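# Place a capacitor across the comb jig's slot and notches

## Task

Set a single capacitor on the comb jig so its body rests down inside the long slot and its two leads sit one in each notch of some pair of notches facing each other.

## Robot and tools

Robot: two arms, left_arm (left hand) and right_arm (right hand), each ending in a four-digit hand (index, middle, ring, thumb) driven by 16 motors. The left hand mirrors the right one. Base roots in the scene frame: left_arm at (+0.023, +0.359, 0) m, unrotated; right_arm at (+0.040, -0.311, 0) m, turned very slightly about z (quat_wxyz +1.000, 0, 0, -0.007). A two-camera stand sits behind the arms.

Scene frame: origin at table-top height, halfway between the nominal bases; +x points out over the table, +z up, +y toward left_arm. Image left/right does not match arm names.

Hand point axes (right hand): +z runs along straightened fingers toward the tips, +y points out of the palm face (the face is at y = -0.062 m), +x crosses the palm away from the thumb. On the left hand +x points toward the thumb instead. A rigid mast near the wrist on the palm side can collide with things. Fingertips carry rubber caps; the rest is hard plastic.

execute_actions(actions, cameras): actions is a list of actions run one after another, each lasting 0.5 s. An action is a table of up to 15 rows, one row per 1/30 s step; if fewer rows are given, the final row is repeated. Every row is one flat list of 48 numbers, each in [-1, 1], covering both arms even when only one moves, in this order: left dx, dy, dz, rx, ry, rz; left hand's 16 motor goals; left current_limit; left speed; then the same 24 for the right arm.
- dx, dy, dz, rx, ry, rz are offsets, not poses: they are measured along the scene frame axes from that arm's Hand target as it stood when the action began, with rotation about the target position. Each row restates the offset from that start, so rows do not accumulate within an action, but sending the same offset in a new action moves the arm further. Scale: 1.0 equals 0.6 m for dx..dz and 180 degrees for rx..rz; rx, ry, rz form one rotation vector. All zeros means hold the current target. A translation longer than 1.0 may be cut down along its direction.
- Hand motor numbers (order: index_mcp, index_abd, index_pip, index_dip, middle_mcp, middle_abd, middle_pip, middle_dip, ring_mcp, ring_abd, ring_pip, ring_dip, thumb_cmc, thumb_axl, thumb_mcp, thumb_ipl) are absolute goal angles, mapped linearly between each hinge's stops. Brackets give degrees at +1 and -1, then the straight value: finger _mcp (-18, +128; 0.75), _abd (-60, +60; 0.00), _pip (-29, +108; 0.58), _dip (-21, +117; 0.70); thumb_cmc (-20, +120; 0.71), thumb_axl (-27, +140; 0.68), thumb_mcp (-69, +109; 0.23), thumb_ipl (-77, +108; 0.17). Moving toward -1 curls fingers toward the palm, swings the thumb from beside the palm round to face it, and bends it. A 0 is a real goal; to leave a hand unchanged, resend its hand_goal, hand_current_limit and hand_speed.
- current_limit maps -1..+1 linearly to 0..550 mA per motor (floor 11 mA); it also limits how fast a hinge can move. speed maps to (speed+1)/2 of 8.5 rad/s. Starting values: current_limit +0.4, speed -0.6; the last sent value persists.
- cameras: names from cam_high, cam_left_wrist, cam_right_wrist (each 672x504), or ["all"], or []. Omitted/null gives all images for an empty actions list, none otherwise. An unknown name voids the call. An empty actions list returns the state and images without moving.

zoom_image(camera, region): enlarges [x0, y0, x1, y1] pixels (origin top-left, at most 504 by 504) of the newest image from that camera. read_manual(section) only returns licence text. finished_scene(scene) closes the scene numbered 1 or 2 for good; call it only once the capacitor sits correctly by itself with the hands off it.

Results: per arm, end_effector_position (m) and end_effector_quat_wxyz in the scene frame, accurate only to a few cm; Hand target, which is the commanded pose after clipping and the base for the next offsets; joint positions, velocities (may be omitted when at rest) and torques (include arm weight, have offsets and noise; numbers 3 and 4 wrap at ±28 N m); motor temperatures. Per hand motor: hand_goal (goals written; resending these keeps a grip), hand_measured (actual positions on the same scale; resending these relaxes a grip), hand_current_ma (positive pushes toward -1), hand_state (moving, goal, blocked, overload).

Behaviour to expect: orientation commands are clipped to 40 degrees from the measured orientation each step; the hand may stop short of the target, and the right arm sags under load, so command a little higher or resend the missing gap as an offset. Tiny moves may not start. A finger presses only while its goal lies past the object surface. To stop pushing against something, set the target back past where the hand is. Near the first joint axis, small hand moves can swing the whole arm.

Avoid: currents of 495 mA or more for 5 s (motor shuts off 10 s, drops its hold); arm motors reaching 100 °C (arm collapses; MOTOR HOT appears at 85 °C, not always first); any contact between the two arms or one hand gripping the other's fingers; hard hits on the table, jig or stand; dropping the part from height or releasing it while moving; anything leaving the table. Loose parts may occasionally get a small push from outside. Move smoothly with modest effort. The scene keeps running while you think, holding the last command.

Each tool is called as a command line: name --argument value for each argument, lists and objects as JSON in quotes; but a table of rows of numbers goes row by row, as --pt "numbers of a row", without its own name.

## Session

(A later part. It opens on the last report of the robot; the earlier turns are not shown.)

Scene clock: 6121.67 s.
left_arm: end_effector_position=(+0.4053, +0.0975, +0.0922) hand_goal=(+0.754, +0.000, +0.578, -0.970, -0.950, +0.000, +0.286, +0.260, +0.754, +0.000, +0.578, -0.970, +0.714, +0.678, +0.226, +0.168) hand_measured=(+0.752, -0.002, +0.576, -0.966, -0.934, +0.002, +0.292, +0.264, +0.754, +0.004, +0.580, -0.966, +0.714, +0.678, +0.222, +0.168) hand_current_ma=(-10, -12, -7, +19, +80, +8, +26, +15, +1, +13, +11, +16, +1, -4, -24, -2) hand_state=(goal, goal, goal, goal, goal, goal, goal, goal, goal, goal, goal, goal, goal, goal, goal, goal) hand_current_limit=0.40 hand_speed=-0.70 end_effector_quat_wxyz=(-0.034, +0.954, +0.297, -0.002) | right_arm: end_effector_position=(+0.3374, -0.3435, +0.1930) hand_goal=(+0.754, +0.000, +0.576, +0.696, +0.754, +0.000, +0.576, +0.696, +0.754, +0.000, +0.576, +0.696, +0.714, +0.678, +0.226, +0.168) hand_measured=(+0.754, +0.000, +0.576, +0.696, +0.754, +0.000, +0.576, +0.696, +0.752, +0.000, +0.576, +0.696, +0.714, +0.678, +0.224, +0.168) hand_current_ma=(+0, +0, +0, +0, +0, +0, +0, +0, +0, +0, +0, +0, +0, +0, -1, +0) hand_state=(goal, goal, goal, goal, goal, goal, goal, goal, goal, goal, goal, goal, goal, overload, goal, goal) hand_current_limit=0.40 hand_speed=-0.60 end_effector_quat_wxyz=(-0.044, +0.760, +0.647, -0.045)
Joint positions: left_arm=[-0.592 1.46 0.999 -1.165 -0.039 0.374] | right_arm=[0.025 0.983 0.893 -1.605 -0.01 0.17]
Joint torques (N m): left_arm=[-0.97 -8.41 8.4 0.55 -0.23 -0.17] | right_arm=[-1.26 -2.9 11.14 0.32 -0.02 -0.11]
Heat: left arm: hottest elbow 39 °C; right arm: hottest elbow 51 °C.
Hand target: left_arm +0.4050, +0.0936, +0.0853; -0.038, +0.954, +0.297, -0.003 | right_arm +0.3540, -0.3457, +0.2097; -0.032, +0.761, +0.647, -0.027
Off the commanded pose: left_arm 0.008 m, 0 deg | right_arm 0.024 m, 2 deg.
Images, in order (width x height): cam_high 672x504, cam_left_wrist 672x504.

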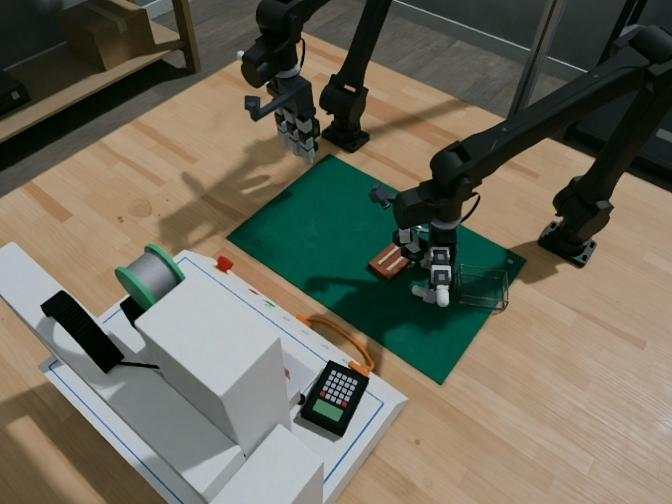

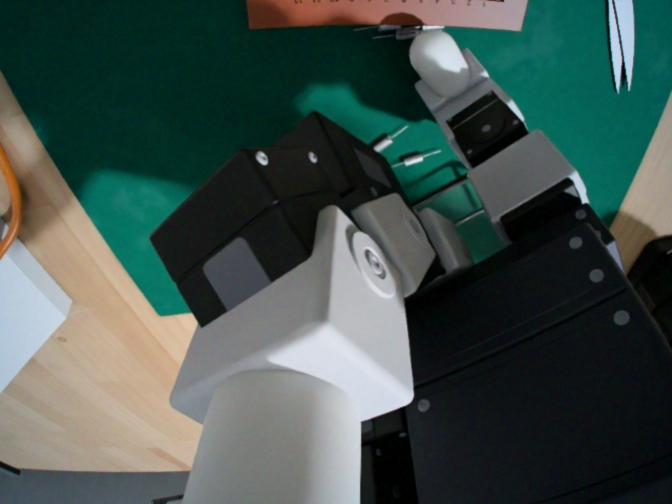

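execute_actions --actions '[[[0,0,-0.009,0,0,0,0.753,0,0.577,-0.97,-0.95,0,0.285,0.26,0.753,0,0.577,-0.97,0.714,0.678,0.226,0.168,0.4,-0.7,0,0,0,0,0,0,0.754,0,0.576,0.696,0.754,0,0.576,0.696,0.754,0,0.576,0.696,0.714,0.678,0.226,0.168,0.4,-0.6]]]' --cameras '["cam_left_wrist"]'

zoom_image --camera "cam_left_wrist" --region '[350, 80, 470, 190]'

Scene clock: 6135.13 s.
left_arm: end_effector_position=(+0.4063, +0.0969, +0.0894) hand_goal=(+0.754, +0.000, +0.578, -0.970, -0.950, +0.000, +0.286, +0.260, +0.754, +0.000, +0.578, -0.970, +0.714, +0.678, +0.226, +0.168) hand_measured=(+0.752, -0.002, +0.576, -0.966, -0.934, +0.002, +0.292, +0.264, +0.754, +0.004, +0.580, -0.966, +0.714, +0.678, +0.222, +0.168) hand_current_ma=(-10, -12, -7, +19, +80, +8, +26, +15, +1, +13, +11, +16, +1, -4, -24, -2) hand_state=(goal, goal, goal, goal, goal, goal, goal, goal, goal, goal, goal, goal, goal, goal, goal, goal) hand_current_limit=0.40 hand_speed=-0.70 end_effector_quat_wxyz=(-0.032, +0.954, +0.297, +0.000) | right_arm: end_effector_position=(+0.3374, -0.3435, +0.1930) hand_goal=(+0.754, +0.000, +0.576, +0.696, +0.754, +0.000, +0.576, +0.696, +0.754, +0.000, +0.576, +0.696, +0.714, +0.678, +0.226, +0.168) hand_measured=(+0.754, +0.000, +0.576, +0.696, +0.754, +0.000, +0.576, +0.696, +0.752, +0.000, +0.576, +0.696, +0.714, +0.678, +0.224, +0.168) hand_current_ma=(+0, +0, +0, +0, +0, +0, +0, +0, +0, +0, +0, +0, +0, +0, -1, +0) hand_state=(goal, goal, goal, goal, goal, goal, goal, goal, goal, goal, goal, goal, goal, overload, goal, goal) hand_current_limit=0.40 hand_speed=-0.60 end_effector_quat_wxyz=(-0.044, +0.760, +0.647, -0.045)
Joint positions: left_arm=[-0.592 1.463 0.993 -1.151 -0.039 0.374] | right_arm=[0.025 0.983 0.893 -1.605 -0.01 0.17]
Joint torques (N m): left_arm=[-0.85 -8.23 8.1 0.57 -0.23 -0.16] | right_arm=[-1.79 -3.37 11.11 0.35 -0.03 -0.11]
Heat: left arm: hottest elbow 40 °C; right arm: hottest elbow 51 °C.
Hand target: left_arm +0.4050, +0.0936, +0.0799; -0.038, +0.954, +0.297, -0.003 | right_arm +0.3540, -0.3457, +0.2097; -0.032, +0.761, +0.647, -0.027
Off the commanded pose: left_arm 0.010 m, 1 deg | right_arm 0.024 m, 2 deg.
Images, in order (width x height): cam_left_wrist 672x504.

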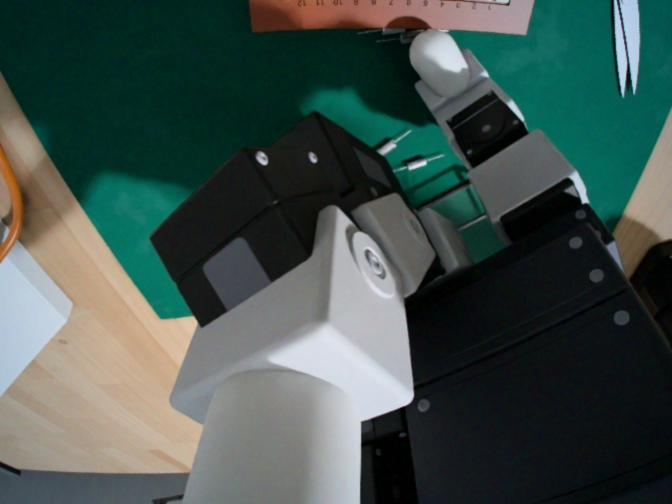

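Scaled by 4.200 from the camera's 672x504 image, which has a finer 960x720 frame.

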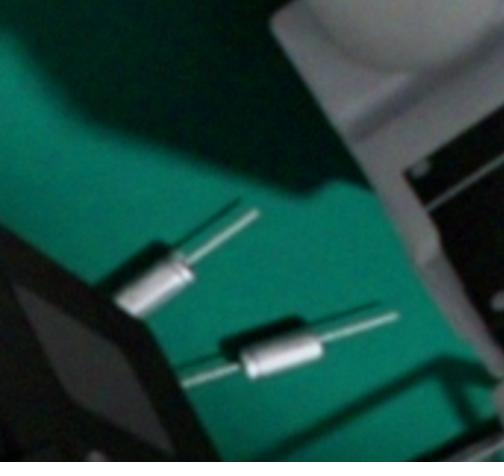

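execute_actions --actions '[[[0,0,-0.003,0,0,0,0.753,-0.08,0.577,-0.97,-0.95,0,0.285,0.26,0.753,0.08,0.577,-0.97,0.714,0.678,0.226,0.168,0.4,-0.85,0,0,0,0,0,0,0.754,0,0.576,0.696,0.754,0,0.576,0.696,0.754,0,0.576,0.696,0.714,0.678,0.226,0.168,0.4,-0.6]]]' --cameras '["cam_left_wrist"]'

zoom_image --camera "cam_left_wrist" --region '[350, 80, 470, 190]'

Scene clock: 6145.37 s.
left_arm: end_effector_position=(+0.4074, +0.0961, +0.0891) hand_goal=(+0.754, -0.080, +0.578, -0.970, -0.950, +0.000, +0.286, +0.260, +0.754, +0.080, +0.578, -0.970, +0.714, +0.678, +0.226, +0.168) hand_measured=(+0.752, -0.076, +0.576, -0.966, -0.934, +0.002, +0.292, +0.264, +0.754, +0.076, +0.580, -0.966, +0.714, +0.678, +0.222, +0.168) hand_current_ma=(-10, +15, -7, +19, +80, +8, +26, +15, +1, -16, +11, +16, +1, -4, -24, -2) hand_state=(goal, goal, goal, goal, goal, goal, goal, goal, goal, goal, goal, goal, goal, goal, goal, goal) hand_current_limit=0.40 hand_speed=-0.85 end_effector_quat_wxyz=(-0.030, +0.954, +0.297, +0.001) | right_arm: end_effector_position=(+0.3374, -0.3435, +0.1930) hand_goal=(+0.754, +0.000, +0.576, +0.696, +0.754, +0.000, +0.576, +0.696, +0.754, +0.000, +0.576, +0.696, +0.714, +0.678, +0.226, +0.168) hand_measured=(+0.754, +0.000, +0.576, +0.696, +0.754, +0.000, +0.576, +0.696, +0.752, +0.000, +0.576, +0.696, +0.714, +0.678, +0.224, +0.168) hand_current_ma=(+0, +0, +0, +0, +0, +0, +0, +0, +0, +0, +0, +0, +0, +0, -1, +0) hand_state=(goal, goal, goal, goal, goal, goal, goal, goal, goal, goal, goal, goal, goal, overload, goal, goal) hand_current_limit=0.40 hand_speed=-0.60 end_effector_quat_wxyz=(-0.044, +0.760, +0.647, -0.045)
Joint positions: left_arm=[-0.592 1.465 0.993 -1.145 -0.039 0.374] | right_arm=[0.025 0.983 0.893 -1.605 -0.01 0.17]
Joint torques (N m): left_arm=[-0.97 -8.23 7.87 0.57 -0.23 -0.16] | right_arm=[-1.67 -3.08 11.17 0.47 -0.03 -0.11]
Heat: left arm: hottest elbow 40 °C; right arm: hottest elbow 51 °C.
Hand target: left_arm +0.4050, +0.0935, +0.0781; -0.038, +0.954, +0.297, -0.003 | right_arm +0.3540, -0.3457, +0.2097; -0.032, +0.761, +0.647, -0.027
Off the commanded pose: left_arm 0.012 m, 1 deg | right_arm 0.024 m, 2 deg.
Images, in order (width x height): cam_left_wrist 672x504.

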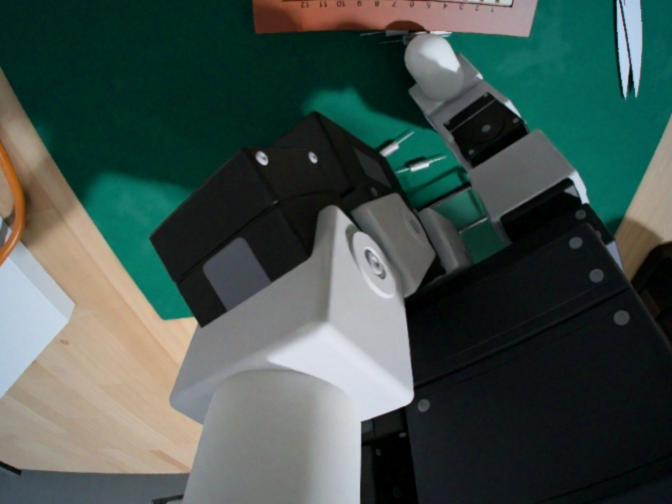

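Scaled by 4.200 from the camera's 672x504 image, which has a finer 960x720 frame.

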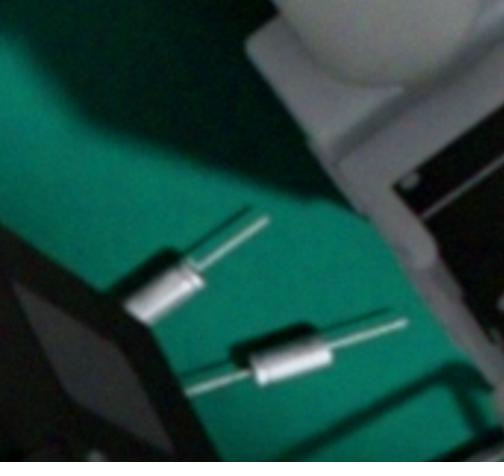

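execute_actions --actions '[[[-0.002,0.001,-0.009,0,0,0,0.753,-0.08,0.577,-0.97,-0.95,0,0.285,0.26,0.753,0.08,0.577,-0.97,0.714,0.678,0.226,0.168,0.4,-0.85,0,0,0,0,0,0,0.754,0,0.576,0.696,0.754,0,0.576,0.696,0.754,0,0.576,0.696,0.714,0.678,0.226,0.168,0.4,-0.6]]]' --cameras '["cam_left_wrist"]'

zoom_image --camera "cam_left_wrist" --region '[350, 80, 470, 190]'

Scene clock: 6164.33 s.
left_arm: end_effector_position=(+0.4077, +0.0960, +0.0881) hand_goal=(+0.754, -0.080, +0.578, -0.970, -0.950, +0.000, +0.286, +0.260, +0.754, +0.080, +0.578, -0.970, +0.714, +0.678, +0.226, +0.168) hand_measured=(+0.760, -0.078, +0.580, -0.966, -0.934, +0.002, +0.292, +0.264, +0.756, +0.076, +0.580, -0.966, +0.714, +0.678, +0.222, +0.168) hand_current_ma=(+28, +5, +12, +19, +80, +8, +26, +15, +13, -16, +11, +16, +1, -4, -24, -2) hand_state=(goal, goal, goal, goal, goal, goal, goal, goal, goal, goal, goal, goal, goal, goal, goal, goal) hand_current_limit=0.40 hand_speed=-0.85 end_effector_quat_wxyz=(-0.029, +0.954, +0.298, +0.003) | right_arm: end_effector_position=(+0.3374, -0.3435, +0.1930) hand_goal=(+0.754, +0.000, +0.576, +0.696, +0.754, +0.000, +0.576, +0.696, +0.754, +0.000, +0.576, +0.696, +0.714, +0.678, +0.226, +0.168) hand_measured=(+0.754, +0.000, +0.576, +0.696, +0.754, +0.000, +0.576, +0.696, +0.752, +0.000, +0.576, +0.696, +0.714, +0.678, +0.224, +0.168) hand_current_ma=(+0, +0, +0, +0, +0, +0, +0, +0, +0, +0, +0, +0, +0, +0, -1, +0) hand_state=(goal, goal, goal, goal, goal, goal, goal, goal, goal, goal, goal, goal, goal, overload, goal, goal) hand_current_limit=0.40 hand_speed=-0.60 end_effector_quat_wxyz=(-0.044, +0.760, +0.647, -0.045)
Joint positions: left_arm=[-0.592 1.465 0.989 -1.137 -0.041 0.373] | right_arm=[0.025 0.983 0.893 -1.605 -0.01 0.17]
Joint torques (N m): left_arm=[-0.91 -7.94 7.21 0.85 -0.19 -0.16] | right_arm=[-1.96 -3.19 11.15 0.36 -0.01 -0.12]
Heat: left arm: hottest elbow 40 °C; right arm: hottest elbow 51 °C.
Hand target: left_arm +0.4037, +0.0942, +0.0726; -0.038, +0.954, +0.297, -0.003 | right_arm +0.3540, -0.3457, +0.2097; -0.032, +0.761, +0.647, -0.027
Off the commanded pose: left_arm 0.016 m, 1 deg | right_arm 0.024 m, 2 deg.
Images, in order (width x height): cam_left_wrist 672x504.

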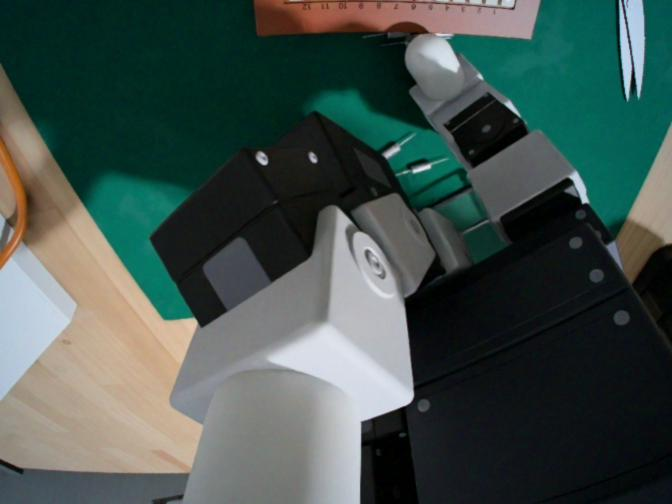

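Scaled by 4.200 from the camera's 672x504 image, which has a finer 960x720 frame.

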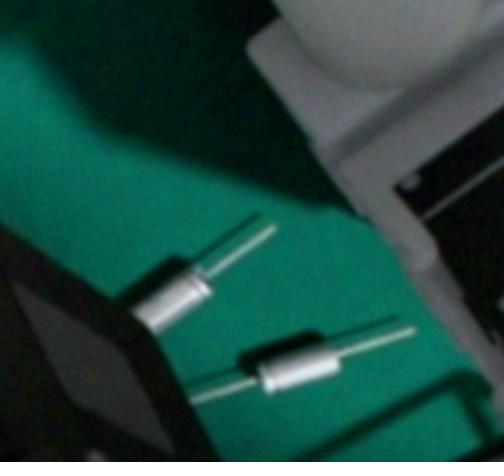

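execute_actions --actions '[[[0,0,0,0,0,0,0.753,-0.13,0.577,-0.97,-0.95,0,0.285,0.26,0.753,0.14,0.577,-0.97,0.714,0.678,0.226,0.168,0.4,-0.85,0,0,0,0,0,0,0.754,0,0.576,0.696,0.754,0,0.576,0.696,0.754,0,0.576,0.696,0.714,0.678,0.226,0.168,0.4,-0.6]]]' --cameras '["cam_left_wrist"]'

zoom_image --camera "cam_left_wrist" --region '[350, 80, 470, 190]'

Scene clock: 6179.07 s.
left_arm: end_effector_position=(+0.4081, +0.0959, +0.0882) hand_goal=(+0.754, -0.130, +0.578, -0.970, -0.950, +0.000, +0.286, +0.260, +0.754, +0.140, +0.578, -0.970, +0.714, +0.678, +0.226, +0.168) hand_measured=(+0.760, -0.096, +0.580, -0.966, -0.934, +0.002, +0.292, +0.264, +0.756, +0.100, +0.580, -0.966, +0.714, +0.678, +0.222, +0.168) hand_current_ma=(+33, +151, +14, +19, +80, +8, +26, +15, +13, -175, +11, +16, +1, -4, -24, -2) hand_state=(goal, blocked, goal, goal, goal, goal, goal, goal, goal, blocked, goal, goal, goal, goal, goal, goal) hand_current_limit=0.40 hand_speed=-0.85 end_effector_quat_wxyz=(-0.029, +0.954, +0.298, +0.003) | right_arm: end_effector_position=(+0.3374, -0.3435, +0.1930) hand_goal=(+0.754, +0.000, +0.576, +0.696, +0.754, +0.000, +0.576, +0.696, +0.754, +0.000, +0.576, +0.696, +0.714, +0.678, +0.226, +0.168) hand_measured=(+0.754, +0.000, +0.576, +0.696, +0.754, +0.000, +0.576, +0.696, +0.752, +0.000, +0.576, +0.696, +0.714, +0.678, +0.224, +0.168) hand_current_ma=(+0, +0, +0, +0, +0, +0, +0, +0, +0, +0, +0, +0, +0, +0, -1, +0) hand_state=(goal, goal, goal, goal, goal, goal, goal, goal, goal, goal, goal, goal, goal, overload, goal, goal) hand_current_limit=0.40 hand_speed=-0.60 end_effector_quat_wxyz=(-0.044, +0.760, +0.647, -0.045)
Joint positions: left_arm=[-0.592 1.465 0.989 -1.136 -0.041 0.373] | right_arm=[0.025 0.983 0.893 -1.605 -0.01 0.17]
Joint torques (N m): left_arm=[-0.85 -7.94 7.23 0.81 -0.16 -0.16] | right_arm=[-1.73 -3.6 11.14 0.39 0 -0.11]
Heat: left arm: hottest elbow 40 °C; right arm: hottest elbow 51 °C.
Hand target: left_arm +0.4037, +0.0941, +0.0726; -0.038, +0.954, +0.297, -0.003 | right_arm +0.3540, -0.3457, +0.2097; -0.032, +0.761, +0.647, -0.027
Off the commanded pose: left_arm 0.016 m, 1 deg | right_arm 0.024 m, 2 deg.
Images, in order (width x height): cam_left_wrist 672x504.

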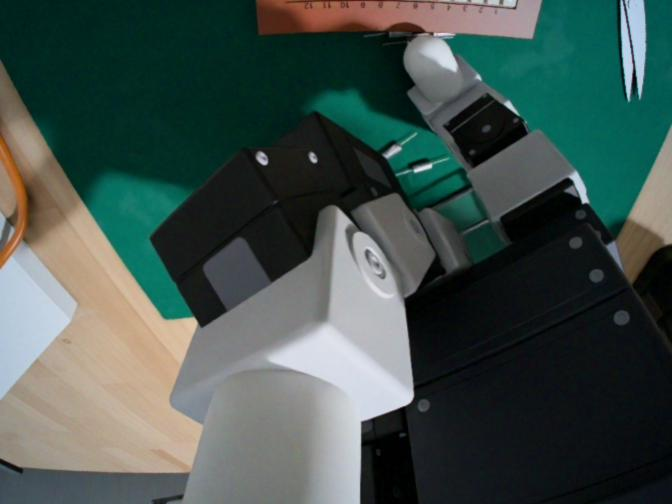

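Scaled by 4.200 from the camera's 672x504 image, which has a finer 960x720 frame.

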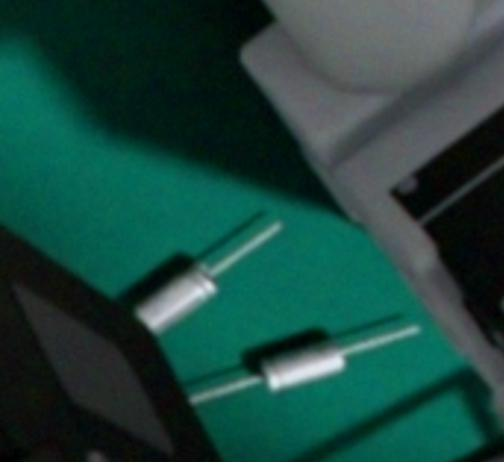

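execute_actions --actions '[[[0,0,0,0,0,0,0.753,-0.18,0.577,-0.97,-0.95,0,0.285,0.26,0.753,0.19,0.577,-0.97,0.714,0.678,0.226,0.168,0.4,-0.85,0,0,0,0,0,0,0.754,0,0.576,0.696,0.754,0,0.576,0.696,0.754,0,0.576,0.696,0.714,0.678,0.226,0.168,0.4,-0.6]]]' --cameras '["cam_left_wrist"]'

zoom_image --camera "cam_left_wrist" --region '[350, 80, 470, 190]'

Scene clock: 6186.80 s.
left_arm: end_effector_position=(+0.4082, +0.0958, +0.0883) hand_goal=(+0.754, -0.180, +0.578, -0.970, -0.950, +0.000, +0.286, +0.260, +0.754, +0.190, +0.578, -0.970, +0.714, +0.678, +0.226, +0.168) hand_measured=(+0.760, -0.132, +0.580, -0.966, -0.934, +0.002, +0.292, +0.264, +0.756, +0.138, +0.580, -0.966, +0.714, +0.678, +0.222, +0.168) hand_current_ma=(+33, +210, +14, +19, +80, +8, +26, +15, +14, -229, +11, +16, +1, -4, -24, -2) hand_state=(goal, blocked, goal, goal, goal, goal, goal, goal, goal, blocked, goal, goal, goal, goal, goal, goal) hand_current_limit=0.40 hand_speed=-0.85 end_effector_quat_wxyz=(-0.029, +0.954, +0.298, +0.004) | right_arm: end_effector_position=(+0.3374, -0.3435, +0.1930) hand_goal=(+0.754, +0.000, +0.576, +0.696, +0.754, +0.000, +0.576, +0.696, +0.754, +0.000, +0.576, +0.696, +0.714, +0.678, +0.226, +0.168) hand_measured=(+0.754, +0.000, +0.576, +0.696, +0.754, +0.000, +0.576, +0.696, +0.752, +0.000, +0.576, +0.696, +0.714, +0.678, +0.224, +0.168) hand_current_ma=(+0, +0, +0, +0, +0, +0, +0, +0, +0, +0, +0, +0, +0, +0, -1, +0) hand_state=(goal, goal, goal, goal, goal, goal, goal, goal, goal, goal, goal, goal, goal, overload, goal, goal) hand_current_limit=0.40 hand_speed=-0.60 end_effector_quat_wxyz=(-0.044, +0.760, +0.647, -0.045)
Joint positions: left_arm=[-0.592 1.465 0.989 -1.136 -0.041 0.373] | right_arm=[0.025 0.983 0.893 -1.605 -0.01 0.17]
Joint torques (N m): left_arm=[-0.91 -7.88 7.24 0.79 -0.15 -0.16] | right_arm=[-1.55 -3.37 11.17 0.35 0 -0.1]
Heat: left arm: hottest elbow 40 °C; right arm: hottest elbow 51 °C.
Hand target: left_arm +0.4037, +0.0941, +0.0726; -0.038, +0.954, +0.297, -0.003 | right_arm +0.3540, -0.3457, +0.2097; -0.032, +0.761, +0.647, -0.027
Off the commanded pose: left_arm 0.016 m, 1 deg | right_arm 0.024 m, 2 deg.
Images, in order (width x height): cam_left_wrist 672x504.

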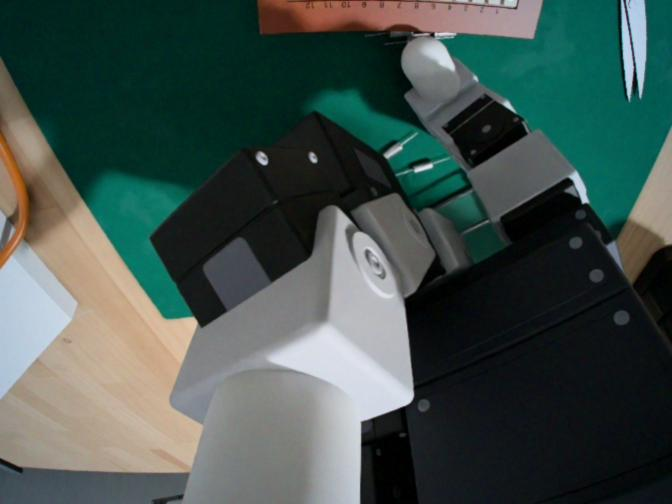

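Scaled by 4.200 from the camera's 672x504 image, which has a finer 960x720 frame.

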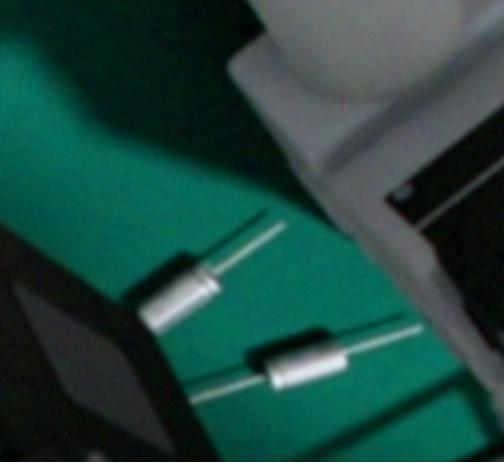

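execute_actions --actions '[[[0,0,0,0,0,0,0.753,-0.23,0.577,-0.97,-0.95,0,0.285,0.26,0.753,0.23,0.577,-0.97,0.714,0.678,0.226,0.168,0.4,-0.85,0,0,0,0,0,0,0.754,0,0.576,0.696,0.754,0,0.576,0.696,0.754,0,0.576,0.696,0.714,0.678,0.226,0.168,0.4,-0.6]]]' --cameras '["cam_left_wrist"]'

zoom_image --camera "cam_left_wrist" --region '[350, 80, 470, 190]'

Scene clock: 6196.50 s.
left_arm: end_effector_position=(+0.4082, +0.0958, +0.0883) hand_goal=(+0.754, -0.230, +0.578, -0.970, -0.950, +0.000, +0.286, +0.260, +0.754, +0.230, +0.578, -0.970, +0.714, +0.678, +0.226, +0.168) hand_measured=(+0.760, -0.178, +0.580, -0.966, -0.934, +0.002, +0.292, +0.264, +0.756, +0.174, +0.580, -0.966, +0.714, +0.678, +0.222, +0.168) hand_current_ma=(+33, +229, +14, +19, +80, +8, +26, +15, +14, -241, +11, +16, +1, -4, -24, -2) hand_state=(goal, blocked, goal, goal, goal, goal, goal, goal, goal, blocked, goal, goal, goal, goal, goal, goal) hand_current_limit=0.40 hand_speed=-0.85 end_effector_quat_wxyz=(-0.029, +0.954, +0.298, +0.004) | right_arm: end_effector_position=(+0.3374, -0.3435, +0.1930) hand_goal=(+0.754, +0.000, +0.576, +0.696, +0.754, +0.000, +0.576, +0.696, +0.754, +0.000, +0.576, +0.696, +0.714, +0.678, +0.226, +0.168) hand_measured=(+0.754, +0.000, +0.576, +0.696, +0.754, +0.000, +0.576, +0.696, +0.752, +0.000, +0.576, +0.696, +0.714, +0.678, +0.224, +0.168) hand_current_ma=(+0, +0, +0, +0, +0, +0, +0, +0, +0, +0, +0, +0, +0, +0, -1, +0) hand_state=(goal, goal, goal, goal, goal, goal, goal, goal, goal, goal, goal, goal, goal, overload, goal, goal) hand_current_limit=0.40 hand_speed=-0.60 end_effector_quat_wxyz=(-0.044, +0.760, +0.647, -0.045)
Joint positions: left_arm=[-0.592 1.465 0.989 -1.136 -0.041 0.373] | right_arm=[0.025 0.983 0.893 -1.605 -0.01 0.17]
Joint torques (N m): left_arm=[-0.91 -7.94 7.21 0.8 -0.15 -0.16] | right_arm=[-1.38 -3.25 11.18 0.34 -0.01 -0.12]
Heat: left arm: hottest elbow 40 °C; right arm: hottest elbow 51 °C.
Hand target: left_arm +0.4037, +0.0941, +0.0726; -0.038, +0.954, +0.297, -0.003 | right_arm +0.3540, -0.3457, +0.2097; -0.032, +0.761, +0.647, -0.027
Off the commanded pose: left_arm 0.016 m, 1 deg | right_arm 0.024 m, 2 deg.
Images, in order (width x height): cam_left_wrist 672x504.

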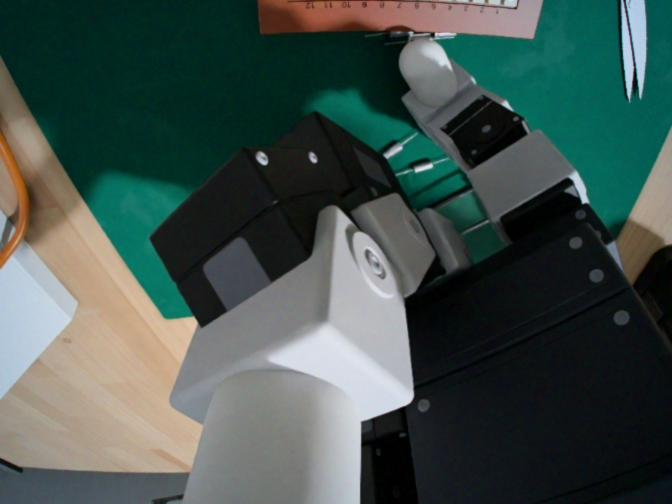

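Scaled by 4.200 from the camera's 672x504 image, which has a finer 960x720 frame.

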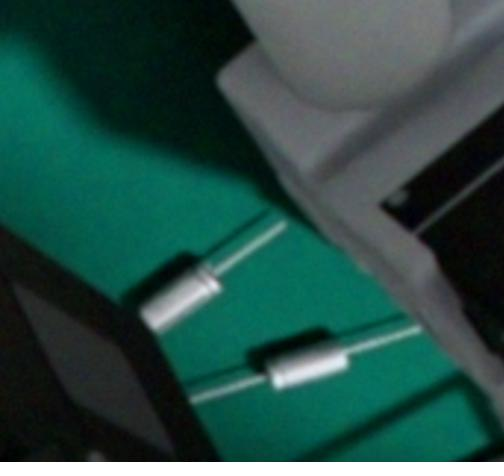

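execute_actions --actions '[[[0,0,0,0,0,0,0.753,-0.25,0.577,-0.97,-0.95,0,0.285,0.26,0.753,0.27,0.577,-0.97,0.714,0.678,0.226,0.168,0.4,-0.85,0,0,0,0,0,0,0.754,0,0.576,0.696,0.754,0,0.576,0.696,0.754,0,0.576,0.696,0.714,0.678,0.226,0.168,0.4,-0.6]]]' --cameras '["cam_left_wrist"]'

zoom_image --camera "cam_left_wrist" --region '[350, 80, 470, 190]'

Scene clock: 6206.37 s.
left_arm: end_effector_position=(+0.4082, +0.0958, +0.0883) hand_goal=(+0.754, -0.250, +0.578, -0.970, -0.950, +0.000, +0.286, +0.260, +0.754, +0.270, +0.578, -0.970, +0.714, +0.678, +0.226, +0.168) hand_measured=(+0.760, -0.198, +0.580, -0.966, -0.934, +0.002, +0.292, +0.264, +0.756, +0.216, +0.580, -0.966, +0.714, +0.678, +0.222, +0.168) hand_current_ma=(+33, +227, +14, +19, +80, +8, +26, +15, +14, -237, +11, +16, +1, -4, -24, -2) hand_state=(goal, blocked, goal, goal, goal, goal, goal, goal, goal, blocked, goal, goal, goal, goal, goal, goal) hand_current_limit=0.40 hand_speed=-0.85 end_effector_quat_wxyz=(-0.029, +0.954, +0.298, +0.004) | right_arm: end_effector_position=(+0.3374, -0.3435, +0.1930) hand_goal=(+0.754, +0.000, +0.576, +0.696, +0.754, +0.000, +0.576, +0.696, +0.754, +0.000, +0.576, +0.696, +0.714, +0.678, +0.226, +0.168) hand_measured=(+0.754, +0.000, +0.576, +0.696, +0.754, +0.000, +0.576, +0.696, +0.752, +0.000, +0.576, +0.696, +0.714, +0.678, +0.224, +0.168) hand_current_ma=(+0, +0, +0, +0, +0, +0, +0, +0, +0, +0, +0, +0, +0, +0, -1, +0) hand_state=(goal, goal, goal, goal, goal, goal, goal, goal, goal, goal, goal, goal, goal, overload, goal, goal) hand_current_limit=0.40 hand_speed=-0.60 end_effector_quat_wxyz=(-0.044, +0.760, +0.647, -0.045)
Joint positions: left_arm=[-0.592 1.465 0.989 -1.136 -0.041 0.373] | right_arm=[0.025 0.983 0.893 -1.605 -0.01 0.17]
Joint torques (N m): left_arm=[-0.91 -7.88 7.24 0.79 -0.16 -0.16] | right_arm=[-1.79 -3.19 11.1 0.4 -0.02 -0.11]
Heat: left arm: hottest elbow 40 °C; right arm: hottest elbow 51 °C.
Hand target: left_arm +0.4037, +0.0941, +0.0726; -0.038, +0.954, +0.297, -0.003 | right_arm +0.3540, -0.3457, +0.2097; -0.032, +0.761, +0.647, -0.027
Off the commanded pose: left_arm 0.016 m, 1 deg | right_arm 0.024 m, 2 deg.
Images, in order (width x height): cam_left_wrist 672x504.

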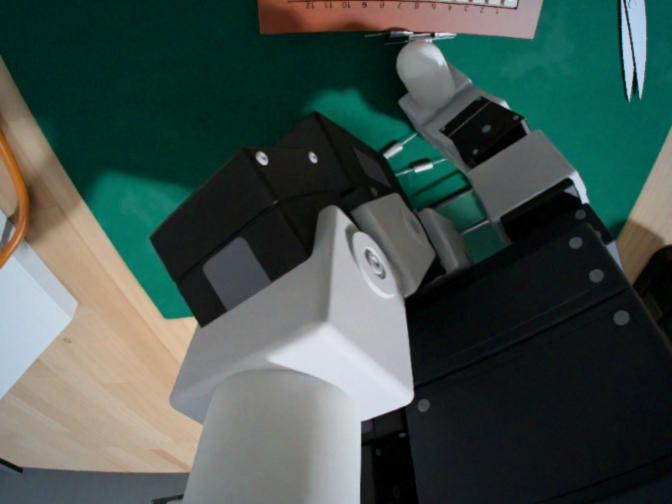

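Scaled by 4.200 from the camera's 672x504 image, which has a finer 960x720 frame.

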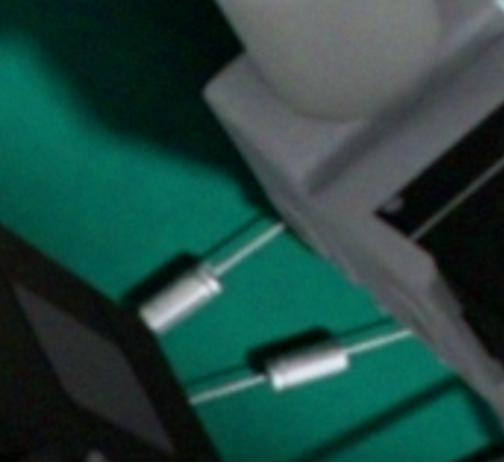

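execute_actions --actions '[[[0,0,0.006,0,0,0,0.753,0.0,0.577,-0.97,-0.95,0,0.285,0.26,0.753,-0.03,0.577,-0.97,0.714,0.678,0.226,0.168,0.4,-0.8,0,0,0,0,0,0,0.754,0,0.576,0.696,0.754,0,0.576,0.696,0.754,0,0.576,0.696,0.714,0.678,0.226,0.168,0.4,-0.6]],[[0,0,0,0,0,0,0.753,0.0,0.577,-0.97,-0.95,0,0.285,0.26,0.753,-0.03,0.577,-0.97,0.714,0.678,0.226,0.168,0.4,-0.8,0,0,0,0,0,0,0.754,0,0.576,0.696,0.754,0,0.576,0.696,0.754,0,0.576,0.696,0.714,0.678,0.226,0.168,0.4,-0.6]]]' --cameras '["cam_left_wrist"]'

zoom_image --camera "cam_left_wrist" --region '[350, 80, 470, 190]'

Scene clock: 6585.10 s.
left_arm: end_effector_position=(+0.4100, +0.0974, +0.0884) hand_goal=(+0.754, +0.000, +0.578, -0.970, -0.950, +0.000, +0.286, +0.260, +0.754, -0.030, +0.578, -0.970, +0.714, +0.678, +0.226, +0.168) hand_measured=(+0.756, -0.004, +0.580, -0.966, -0.934, +0.002, +0.292, +0.264, +0.758, +0.128, +0.580, -0.966, +0.714, +0.678, +0.222, +0.168) hand_current_ma=(+5, -13, +13, +19, +80, +8, +26, +15, +24, +385, +13, +16, +1, -4, -24, -2) hand_state=(goal, goal, goal, goal, goal, goal, goal, goal, goal, blocked, goal, goal, goal, goal, goal, goal) hand_current_limit=0.40 hand_speed=-0.80 end_effector_quat_wxyz=(-0.032, +0.954, +0.298, +0.009) | right_arm: end_effector_position=(+0.3374, -0.3435, +0.1930) hand_goal=(+0.754, +0.000, +0.576, +0.696, +0.754, +0.000, +0.576, +0.696, +0.754, +0.000, +0.576, +0.696, +0.714, +0.678, +0.226, +0.168) hand_measured=(+0.754, +0.000, +0.576, +0.696, +0.754, +0.000, +0.576, +0.696, +0.752, +0.000, +0.576, +0.696, +0.714, +0.678, +0.224, +0.168) hand_current_ma=(+0, +0, +0, +0, +0, +0, +0, +0, +0, +0, +0, +0, +0, +0, -1, +0) hand_state=(goal, goal, goal, goal, goal, goal, goal, goal, goal, goal, goal, goal, goal, overload, goal, goal) hand_current_limit=0.40 hand_speed=-0.60 end_effector_quat_wxyz=(-0.044, +0.760, +0.647, -0.045)
Joint positions: left_arm=[-0.592 1.465 0.989 -1.133 -0.054 0.371] | right_arm=[0.025 0.983 0.893 -1.605 -0.01 0.17]
Joint torques (N m): left_arm=[-0.85 -8.29 7.69 0.34 0.35 -0.15] | right_arm=[-1.79 -3.55 11.1 0.42 -0.02 -0.1]
Heat: left arm: hottest elbow 39 °C; right arm: hottest elbow 51 °C.
Hand target: left_arm +0.4037, +0.0942, +0.0762; -0.038, +0.954, +0.297, -0.003 | right_arm +0.3540, -0.3457, +0.2097; -0.032, +0.761, +0.647, -0.027
Off the commanded pose: left_arm 0.014 m, 2 deg | right_arm 0.024 m, 2 deg.
Images, in order (width x height): cam_left_wrist 672x504.

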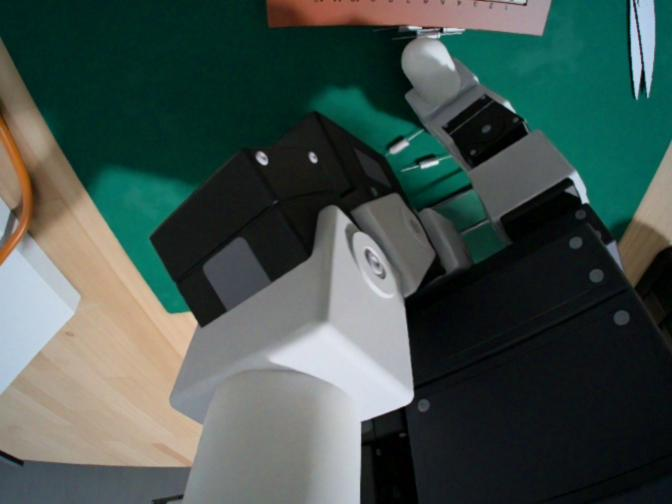

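Scaled by 4.200 from the camera's 672x504 image, which has a finer 960x720 frame.

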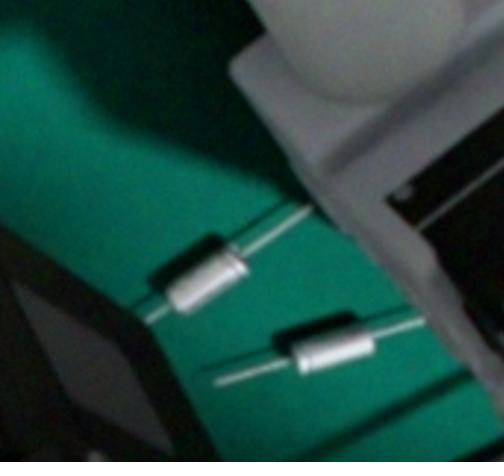

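execute_actions --actions '[[[0,0,0.08,0,0,0,0.753,0.0,0.577,-0.97,-0.95,0,0.285,0.26,0.753,0.12,0.577,-0.97,0.714,0.678,0.226,0.168,0.4,-0.8,0,0,0,0,0,0,0.754,0,0.576,0.696,0.754,0,0.576,0.696,0.754,0,0.576,0.696,0.714,0.678,0.226,0.168,0.4,-0.6]],[[0,0,-0.04,0,0,0,0.753,0.04,0.577,-0.97,-0.95,0,0.285,0.26,0.753,-0.03,0.577,-0.97,0.714,0.678,0.226,0.168,0.4,-0.7,0,0,0,0,0,0,0.754,0,0.576,0.696,0.754,0,0.576,0.696,0.754,0,0.576,0.696,0.714,0.678,0.226,0.168,0.4,-0.6]],[[0,0,-0.034,0,0,0,0.753,0.04,0.577,-0.97,-0.95,0,0.285,0.26,0.753,-0.03,0.577,-0.97,0.714,0.678,0.226,0.168,0.4,-0.7,0,0,0,0,0,0,0.754,0,0.576,0.696,0.754,0,0.576,0.696,0.754,0,0.576,0.696,0.714,0.678,0.226,0.168,0.4,-0.6]]]' --cameras '["cam_left_wrist"]'

zoom_image --camera "cam_left_wrist" --region '[350, 80, 470, 190]'

Scene clock: 6616.33 s.
left_arm: end_effector_position=(+0.4048, +0.0991, +0.0873) hand_goal=(+0.754, +0.040, +0.578, -0.970, -0.950, +0.000, +0.286, +0.260, +0.754, -0.030, +0.578, -0.970, +0.714, +0.678, +0.226, +0.168) hand_measured=(+0.754, +0.036, +0.580, -0.966, -0.934, +0.002, +0.292, +0.264, +0.754, -0.026, +0.580, -0.966, +0.714, +0.678, +0.222, +0.168) hand_current_ma=(-3, -13, +11, +19, +80, +8, +26, +15, -2, +14, +9, +16, +1, -4, -24, -2) hand_state=(goal, goal, goal, goal, goal, goal, goal, goal, goal, goal, goal, goal, goal, goal, goal, goal) hand_current_limit=0.40 hand_speed=-0.70 end_effector_quat_wxyz=(-0.036, +0.954, +0.298, +0.000) | right_arm: end_effector_position=(+0.3374, -0.3435, +0.1930) hand_goal=(+0.754, +0.000, +0.576, +0.696, +0.754, +0.000, +0.576, +0.696, +0.754, +0.000, +0.576, +0.696, +0.714, +0.678, +0.226, +0.168) hand_measured=(+0.754, +0.000, +0.576, +0.696, +0.754, +0.000, +0.576, +0.696, +0.752, +0.000, +0.576, +0.696, +0.714, +0.678, +0.224, +0.168) hand_current_ma=(+0, +0, +0, +0, +0, +0, +0, +0, +0, +0, +0, +0, +0, +0, -1, +0) hand_state=(goal, goal, goal, goal, goal, goal, goal, goal, goal, goal, goal, goal, goal, overload, goal, goal) hand_current_limit=0.40 hand_speed=-0.60 end_effector_quat_wxyz=(-0.044, +0.760, +0.647, -0.045)
Joint positions: left_arm=[-0.592 1.463 0.987 -1.151 -0.045 0.371] | right_arm=[0.025 0.983 0.893 -1.605 -0.01 0.17]
Joint torques (N m): left_arm=[-0.91 -8.59 8.21 0.61 0.01 -0.14] | right_arm=[-1.73 -3.37 11.12 0.35 -0.02 -0.07]
Heat: left arm: hottest elbow 39 °C; right arm: hottest elbow 51 °C.
Hand target: left_arm +0.4038, +0.0943, +0.0799; -0.038, +0.954, +0.297, -0.003 | right_arm +0.3540, -0.3457, +0.2097; -0.032, +0.761, +0.647, -0.027
Off the commanded pose: left_arm 0.009 m, 0 deg | right_arm 0.024 m, 2 deg.
Images, in order (width x height): cam_left_wrist 672x504.

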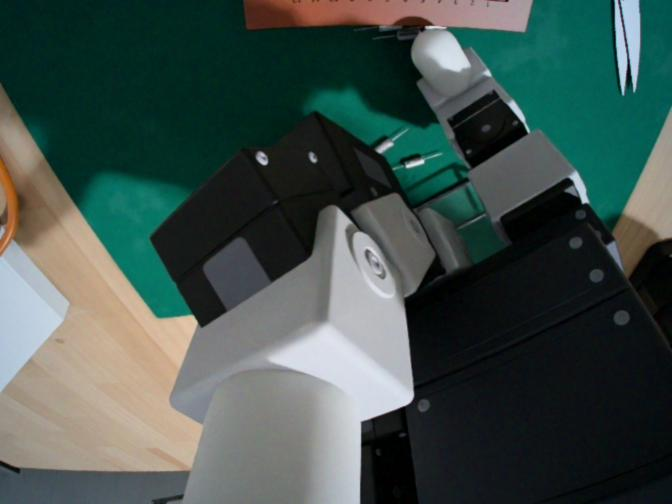

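Scaled by 4.200 from the camera's 672x504 image, which has a finer 960x720 frame.

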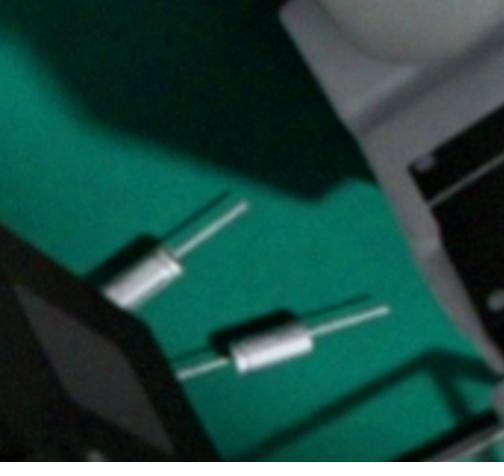

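execute_actions --actions '[[[0.01,0.007,-0.009,0,0,0,0.753,0.04,0.577,-0.97,-0.95,0,0.285,0.26,0.753,-0.03,0.577,-0.97,0.714,0.678,0.226,0.168,0.4,-0.7,0,0,0,0,0,0,0.754,0,0.576,0.696,0.754,0,0.576,0.696,0.754,0,0.576,0.696,0.714,0.678,0.226,0.168,0.4,-0.6]],[[0.02,0.014,0,0,0,0,0.753,0.04,0.577,-0.97,-0.95,0,0.285,0.26,0.753,-0.03,0.577,-0.97,0.714,0.678,0.226,0.168,0.4,-0.7,0,0,0,0,0,0,0.754,0,0.576,0.696,0.754,0,0.576,0.696,0.754,0,0.576,0.696,0.714,0.678,0.226,0.168,0.4,-0.6]]]' --cameras '["cam_left_wrist"]'

zoom_image --camera "cam_left_wrist" --region '[350, 80, 470, 190]'

Scene clock: 6636.00 s.
left_arm: end_effector_position=(+0.4073, +0.0998, +0.0868) hand_goal=(+0.754, +0.040, +0.578, -0.970, -0.950, +0.000, +0.286, +0.260, +0.754, -0.030, +0.578, -0.970, +0.714, +0.678, +0.226, +0.168) hand_measured=(+0.764, +0.008, +0.584, -0.966, -0.934, +0.002, +0.292, +0.264, +0.754, -0.032, +0.580, -0.966, +0.714, +0.678, +0.222, +0.168) hand_current_ma=(+48, -142, +26, +19, +80, +8, +26, +15, +4, -5, +9, +16, +1, -4, -24, -2) hand_state=(goal, blocked, goal, goal, goal, goal, goal, goal, goal, goal, goal, goal, goal, goal, goal, goal) hand_current_limit=0.40 hand_speed=-0.70 end_effector_quat_wxyz=(-0.031, +0.956, +0.290, -0.002) | right_arm: end_effector_position=(+0.3374, -0.3435, +0.1930) hand_goal=(+0.754, +0.000, +0.576, +0.696, +0.754, +0.000, +0.576, +0.696, +0.754, +0.000, +0.576, +0.696, +0.714, +0.678, +0.226, +0.168) hand_measured=(+0.754, +0.000, +0.576, +0.696, +0.754, +0.000, +0.576, +0.696, +0.752, +0.000, +0.576, +0.696, +0.714, +0.678, +0.224, +0.168) hand_current_ma=(+0, +0, +0, +0, +0, +0, +0, +0, +0, +0, +0, +0, +0, +0, -1, +0) hand_state=(goal, goal, goal, goal, goal, goal, goal, goal, goal, goal, goal, goal, goal, overload, goal, goal) hand_current_limit=0.40 hand_speed=-0.60 end_effector_quat_wxyz=(-0.044, +0.760, +0.647, -0.045)
Joint positions: left_arm=[-0.58 1.465 0.987 -1.143 -0.037 0.401] | right_arm=[0.025 0.983 0.893 -1.605 -0.01 0.17]
Joint torques (N m): left_arm=[1.79 -6.65 9.2 0.87 -0.43 0.02] | right_arm=[-1.79 -3.31 11.08 0.39 -0.02 -0.11]
Heat: left arm: hottest elbow 39 °C; right arm: hottest elbow 51 °C.
Hand target: left_arm +0.4217, +0.1068, +0.0745; -0.038, +0.954, +0.297, -0.003 | right_arm +0.3540, -0.3457, +0.2097; -0.032, +0.761, +0.647, -0.027
Off the commanded pose: left_arm 0.020 m, 1 deg | right_arm 0.024 m, 2 deg.
Images, in order (width x height): cam_left_wrist 672x504.

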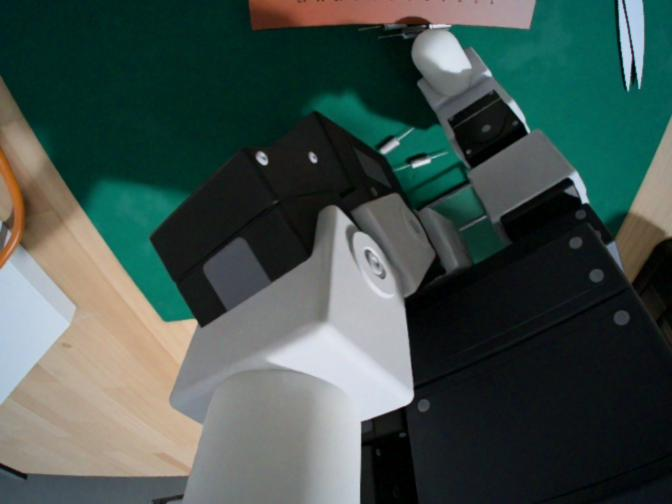

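Scaled by 4.200 from the camera's 672x504 image, which has a finer 960x720 frame.

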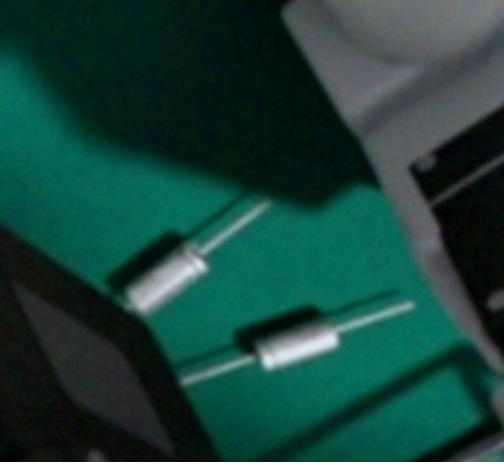

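execute_actions --actions '[[[0.022,0.016,0,0.0042,-0.0062,0,0.753,0.04,0.577,-0.97,-0.95,0,0.285,0.26,0.753,-0.03,0.577,-0.97,0.714,0.678,0.226,0.168,0.4,-0.7,0,0,0,0,0,0,0.754,0,0.576,0.696,0.754,0,0.576,0.696,0.754,0,0.576,0.696,0.714,0.678,0.226,0.168,0.4,-0.6]]]' --cameras '["cam_left_wrist"]'

zoom_image --camera "cam_left_wrist" --region '[350, 80, 470, 190]'

Scene clock: 6652.53 s.
left_arm: end_effector_position=(+0.4149, +0.1084, +0.0871) hand_goal=(+0.754, +0.040, +0.578, -0.970, -0.950, +0.000, +0.286, +0.260, +0.754, -0.030, +0.578, -0.970, +0.714, +0.678, +0.226, +0.168) hand_measured=(+0.756, +0.006, +0.584, -0.966, -0.934, +0.002, +0.292, +0.264, +0.752, -0.042, +0.580, -0.966, +0.714, +0.678, +0.222, +0.168) hand_current_ma=(+15, -145, +26, +19, +80, +8, +26, +15, -7, -54, +9, +16, +1, -4, -24, -2) hand_state=(goal, blocked, goal, goal, goal, goal, goal, goal, goal, goal, goal, goal, goal, goal, goal, goal) hand_current_limit=0.40 hand_speed=-0.70 end_effector_quat_wxyz=(-0.031, +0.957, +0.289, +0.003) | right_arm: end_effector_position=(+0.3374, -0.3435, +0.1930) hand_goal=(+0.754, +0.000, +0.576, +0.696, +0.754, +0.000, +0.576, +0.696, +0.754, +0.000, +0.576, +0.696, +0.714, +0.678, +0.226, +0.168) hand_measured=(+0.754, +0.000, +0.576, +0.696, +0.754, +0.000, +0.576, +0.696, +0.752, +0.000, +0.576, +0.696, +0.714, +0.678, +0.224, +0.168) hand_current_ma=(+0, +0, +0, +0, +0, +0, +0, +0, +0, +0, +0, +0, +0, +0, -1, +0) hand_state=(goal, goal, goal, goal, goal, goal, goal, goal, goal, goal, goal, goal, goal, overload, goal, goal) hand_current_limit=0.40 hand_speed=-0.60 end_effector_quat_wxyz=(-0.044, +0.760, +0.647, -0.045)
Joint positions: left_arm=[-0.553 1.466 0.988 -1.136 -0.046 0.429] | right_arm=[0.025 0.983 0.893 -1.605 -0.01 0.17]
Joint torques (N m): left_arm=[1.9 -6.01 9.85 1.03 -1.04 0.03] | right_arm=[-1.85 -3.25 11.11 0.42 0 -0.1]
Heat: left arm: hottest elbow 40 °C; right arm: hottest elbow 51 °C.
Hand target: left_arm +0.4351, +0.1165, +0.0746; -0.042, +0.954, +0.298, +0.008 | right_arm +0.3540, -0.3457, +0.2097; -0.032, +0.761, +0.647, -0.027
Off the commanded pose: left_arm 0.025 m, 2 deg | right_arm 0.024 m, 2 deg.
Images, in order (width x height): cam_left_wrist 672x504.

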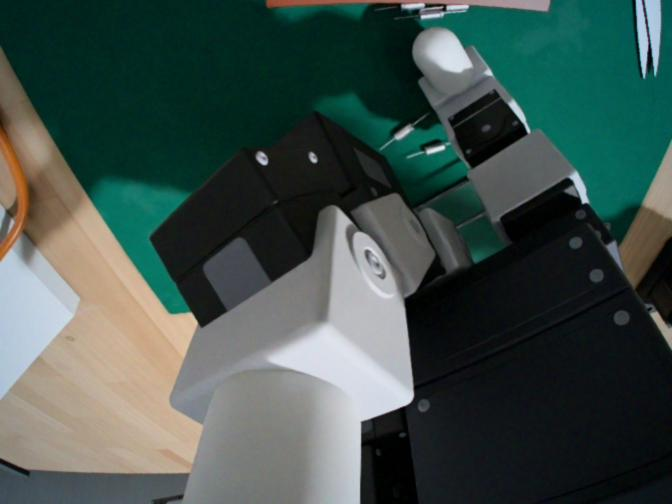

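Scaled by 4.200 from the camera's 672x504 image, which has a finer 960x720 frame.

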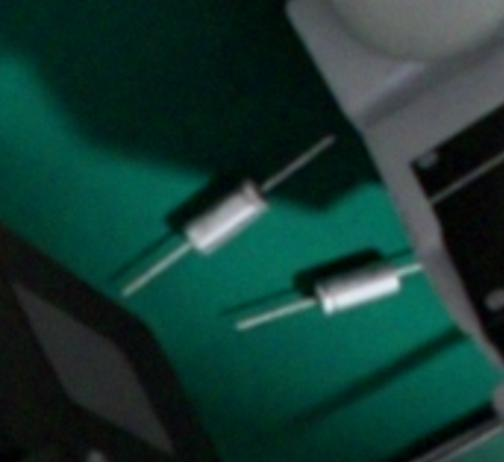

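execute_actions --actions '[[[0.022,0.008,0,0,0,0,0.753,0.04,0.577,-0.97,-0.95,0,0.285,0.26,0.753,-0.03,0.577,-0.97,0.714,0.678,0.226,0.168,0.4,-0.7,0,0,0,0,0,0,0.754,0,0.576,0.696,0.754,0,0.576,0.696,0.754,0,0.576,0.696,0.714,0.678,0.226,0.168,0.4,-0.6]]]' --cameras '["cam_left_wrist"]'

zoom_image --camera "cam_left_wrist" --region '[350, 60, 470, 170]'

Scene clock: 6664.70 s.
left_arm: end_effector_position=(+0.4268, +0.1136, +0.0870) hand_goal=(+0.754, +0.040, +0.578, -0.970, -0.950, +0.000, +0.286, +0.260, +0.754, -0.030, +0.578, -0.970, +0.714, +0.678, +0.226, +0.168) hand_measured=(+0.764, +0.006, +0.584, -0.966, -0.934, +0.002, +0.292, +0.264, +0.760, -0.046, +0.582, -0.966, +0.714, +0.678, +0.222, +0.168) hand_current_ma=(+56, -145, +27, +19, +80, +8, +26, +15, +32, -71, +15, +16, +1, -4, -24, -2) hand_state=(goal, blocked, goal, goal, goal, goal, goal, goal, goal, goal, goal, goal, goal, goal, goal, goal) hand_current_limit=0.40 hand_speed=-0.70 end_effector_quat_wxyz=(-0.031, +0.957, +0.289, +0.003) | right_arm: end_effector_position=(+0.3374, -0.3435, +0.1930) hand_goal=(+0.754, +0.000, +0.576, +0.696, +0.754, +0.000, +0.576, +0.696, +0.754, +0.000, +0.576, +0.696, +0.714, +0.678, +0.226, +0.168) hand_measured=(+0.754, +0.000, +0.576, +0.696, +0.754, +0.000, +0.576, +0.696, +0.752, +0.000, +0.576, +0.696, +0.714, +0.678, +0.224, +0.168) hand_current_ma=(+0, +0, +0, +0, +0, +0, +0, +0, +0, +0, +0, +0, +0, +0, -1, +0) hand_state=(goal, goal, goal, goal, goal, goal, goal, goal, goal, goal, goal, goal, goal, overload, goal, goal) hand_current_limit=0.40 hand_speed=-0.60 end_effector_quat_wxyz=(-0.044, +0.760, +0.647, -0.045)
Joint positions: left_arm=[-0.526 1.484 1.008 -1.136 -0.047 0.456] | right_arm=[0.025 0.983 0.893 -1.605 -0.01 0.17]
Joint torques (N m): left_arm=[1.9 -6.01 10.25 1.02 -1.05 0.02] | right_arm=[-1.38 -3.55 11.12 0.32 0 -0.13]
Heat: left arm: hottest elbow 40 °C; right arm: hottest elbow 51 °C.
Hand target: left_arm +0.4482, +0.1213, +0.0745; -0.042, +0.954, +0.297, +0.008 | right_arm +0.3540, -0.3457, +0.2097; -0.032, +0.761, +0.647, -0.027
Off the commanded pose: left_arm 0.026 m, 2 deg | right_arm 0.024 m, 2 deg.
Images, in order (width x height): cam_left_wrist 672x504.

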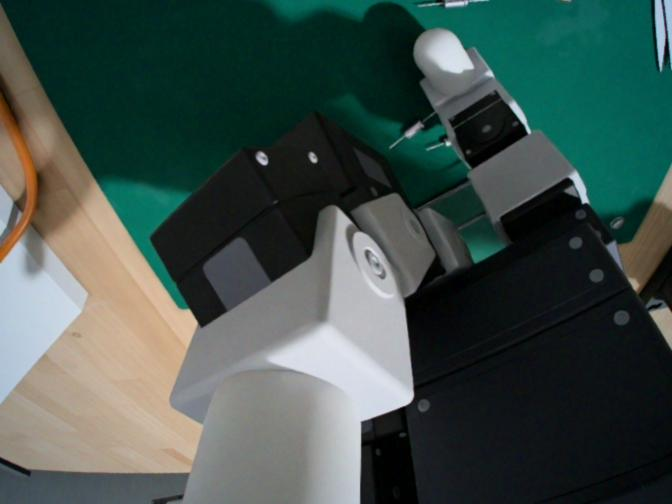

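Scaled by 4.200 from the camera's 672x504 image, which has a finer 960x720 frame.

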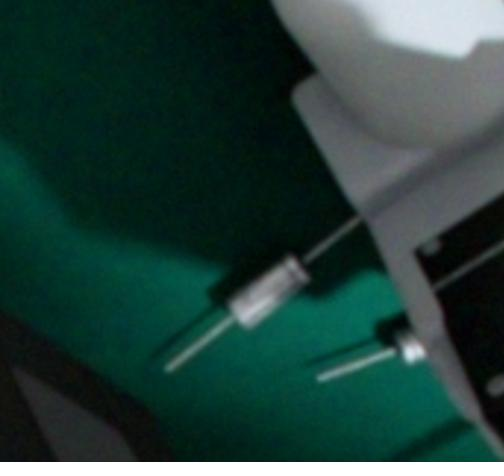

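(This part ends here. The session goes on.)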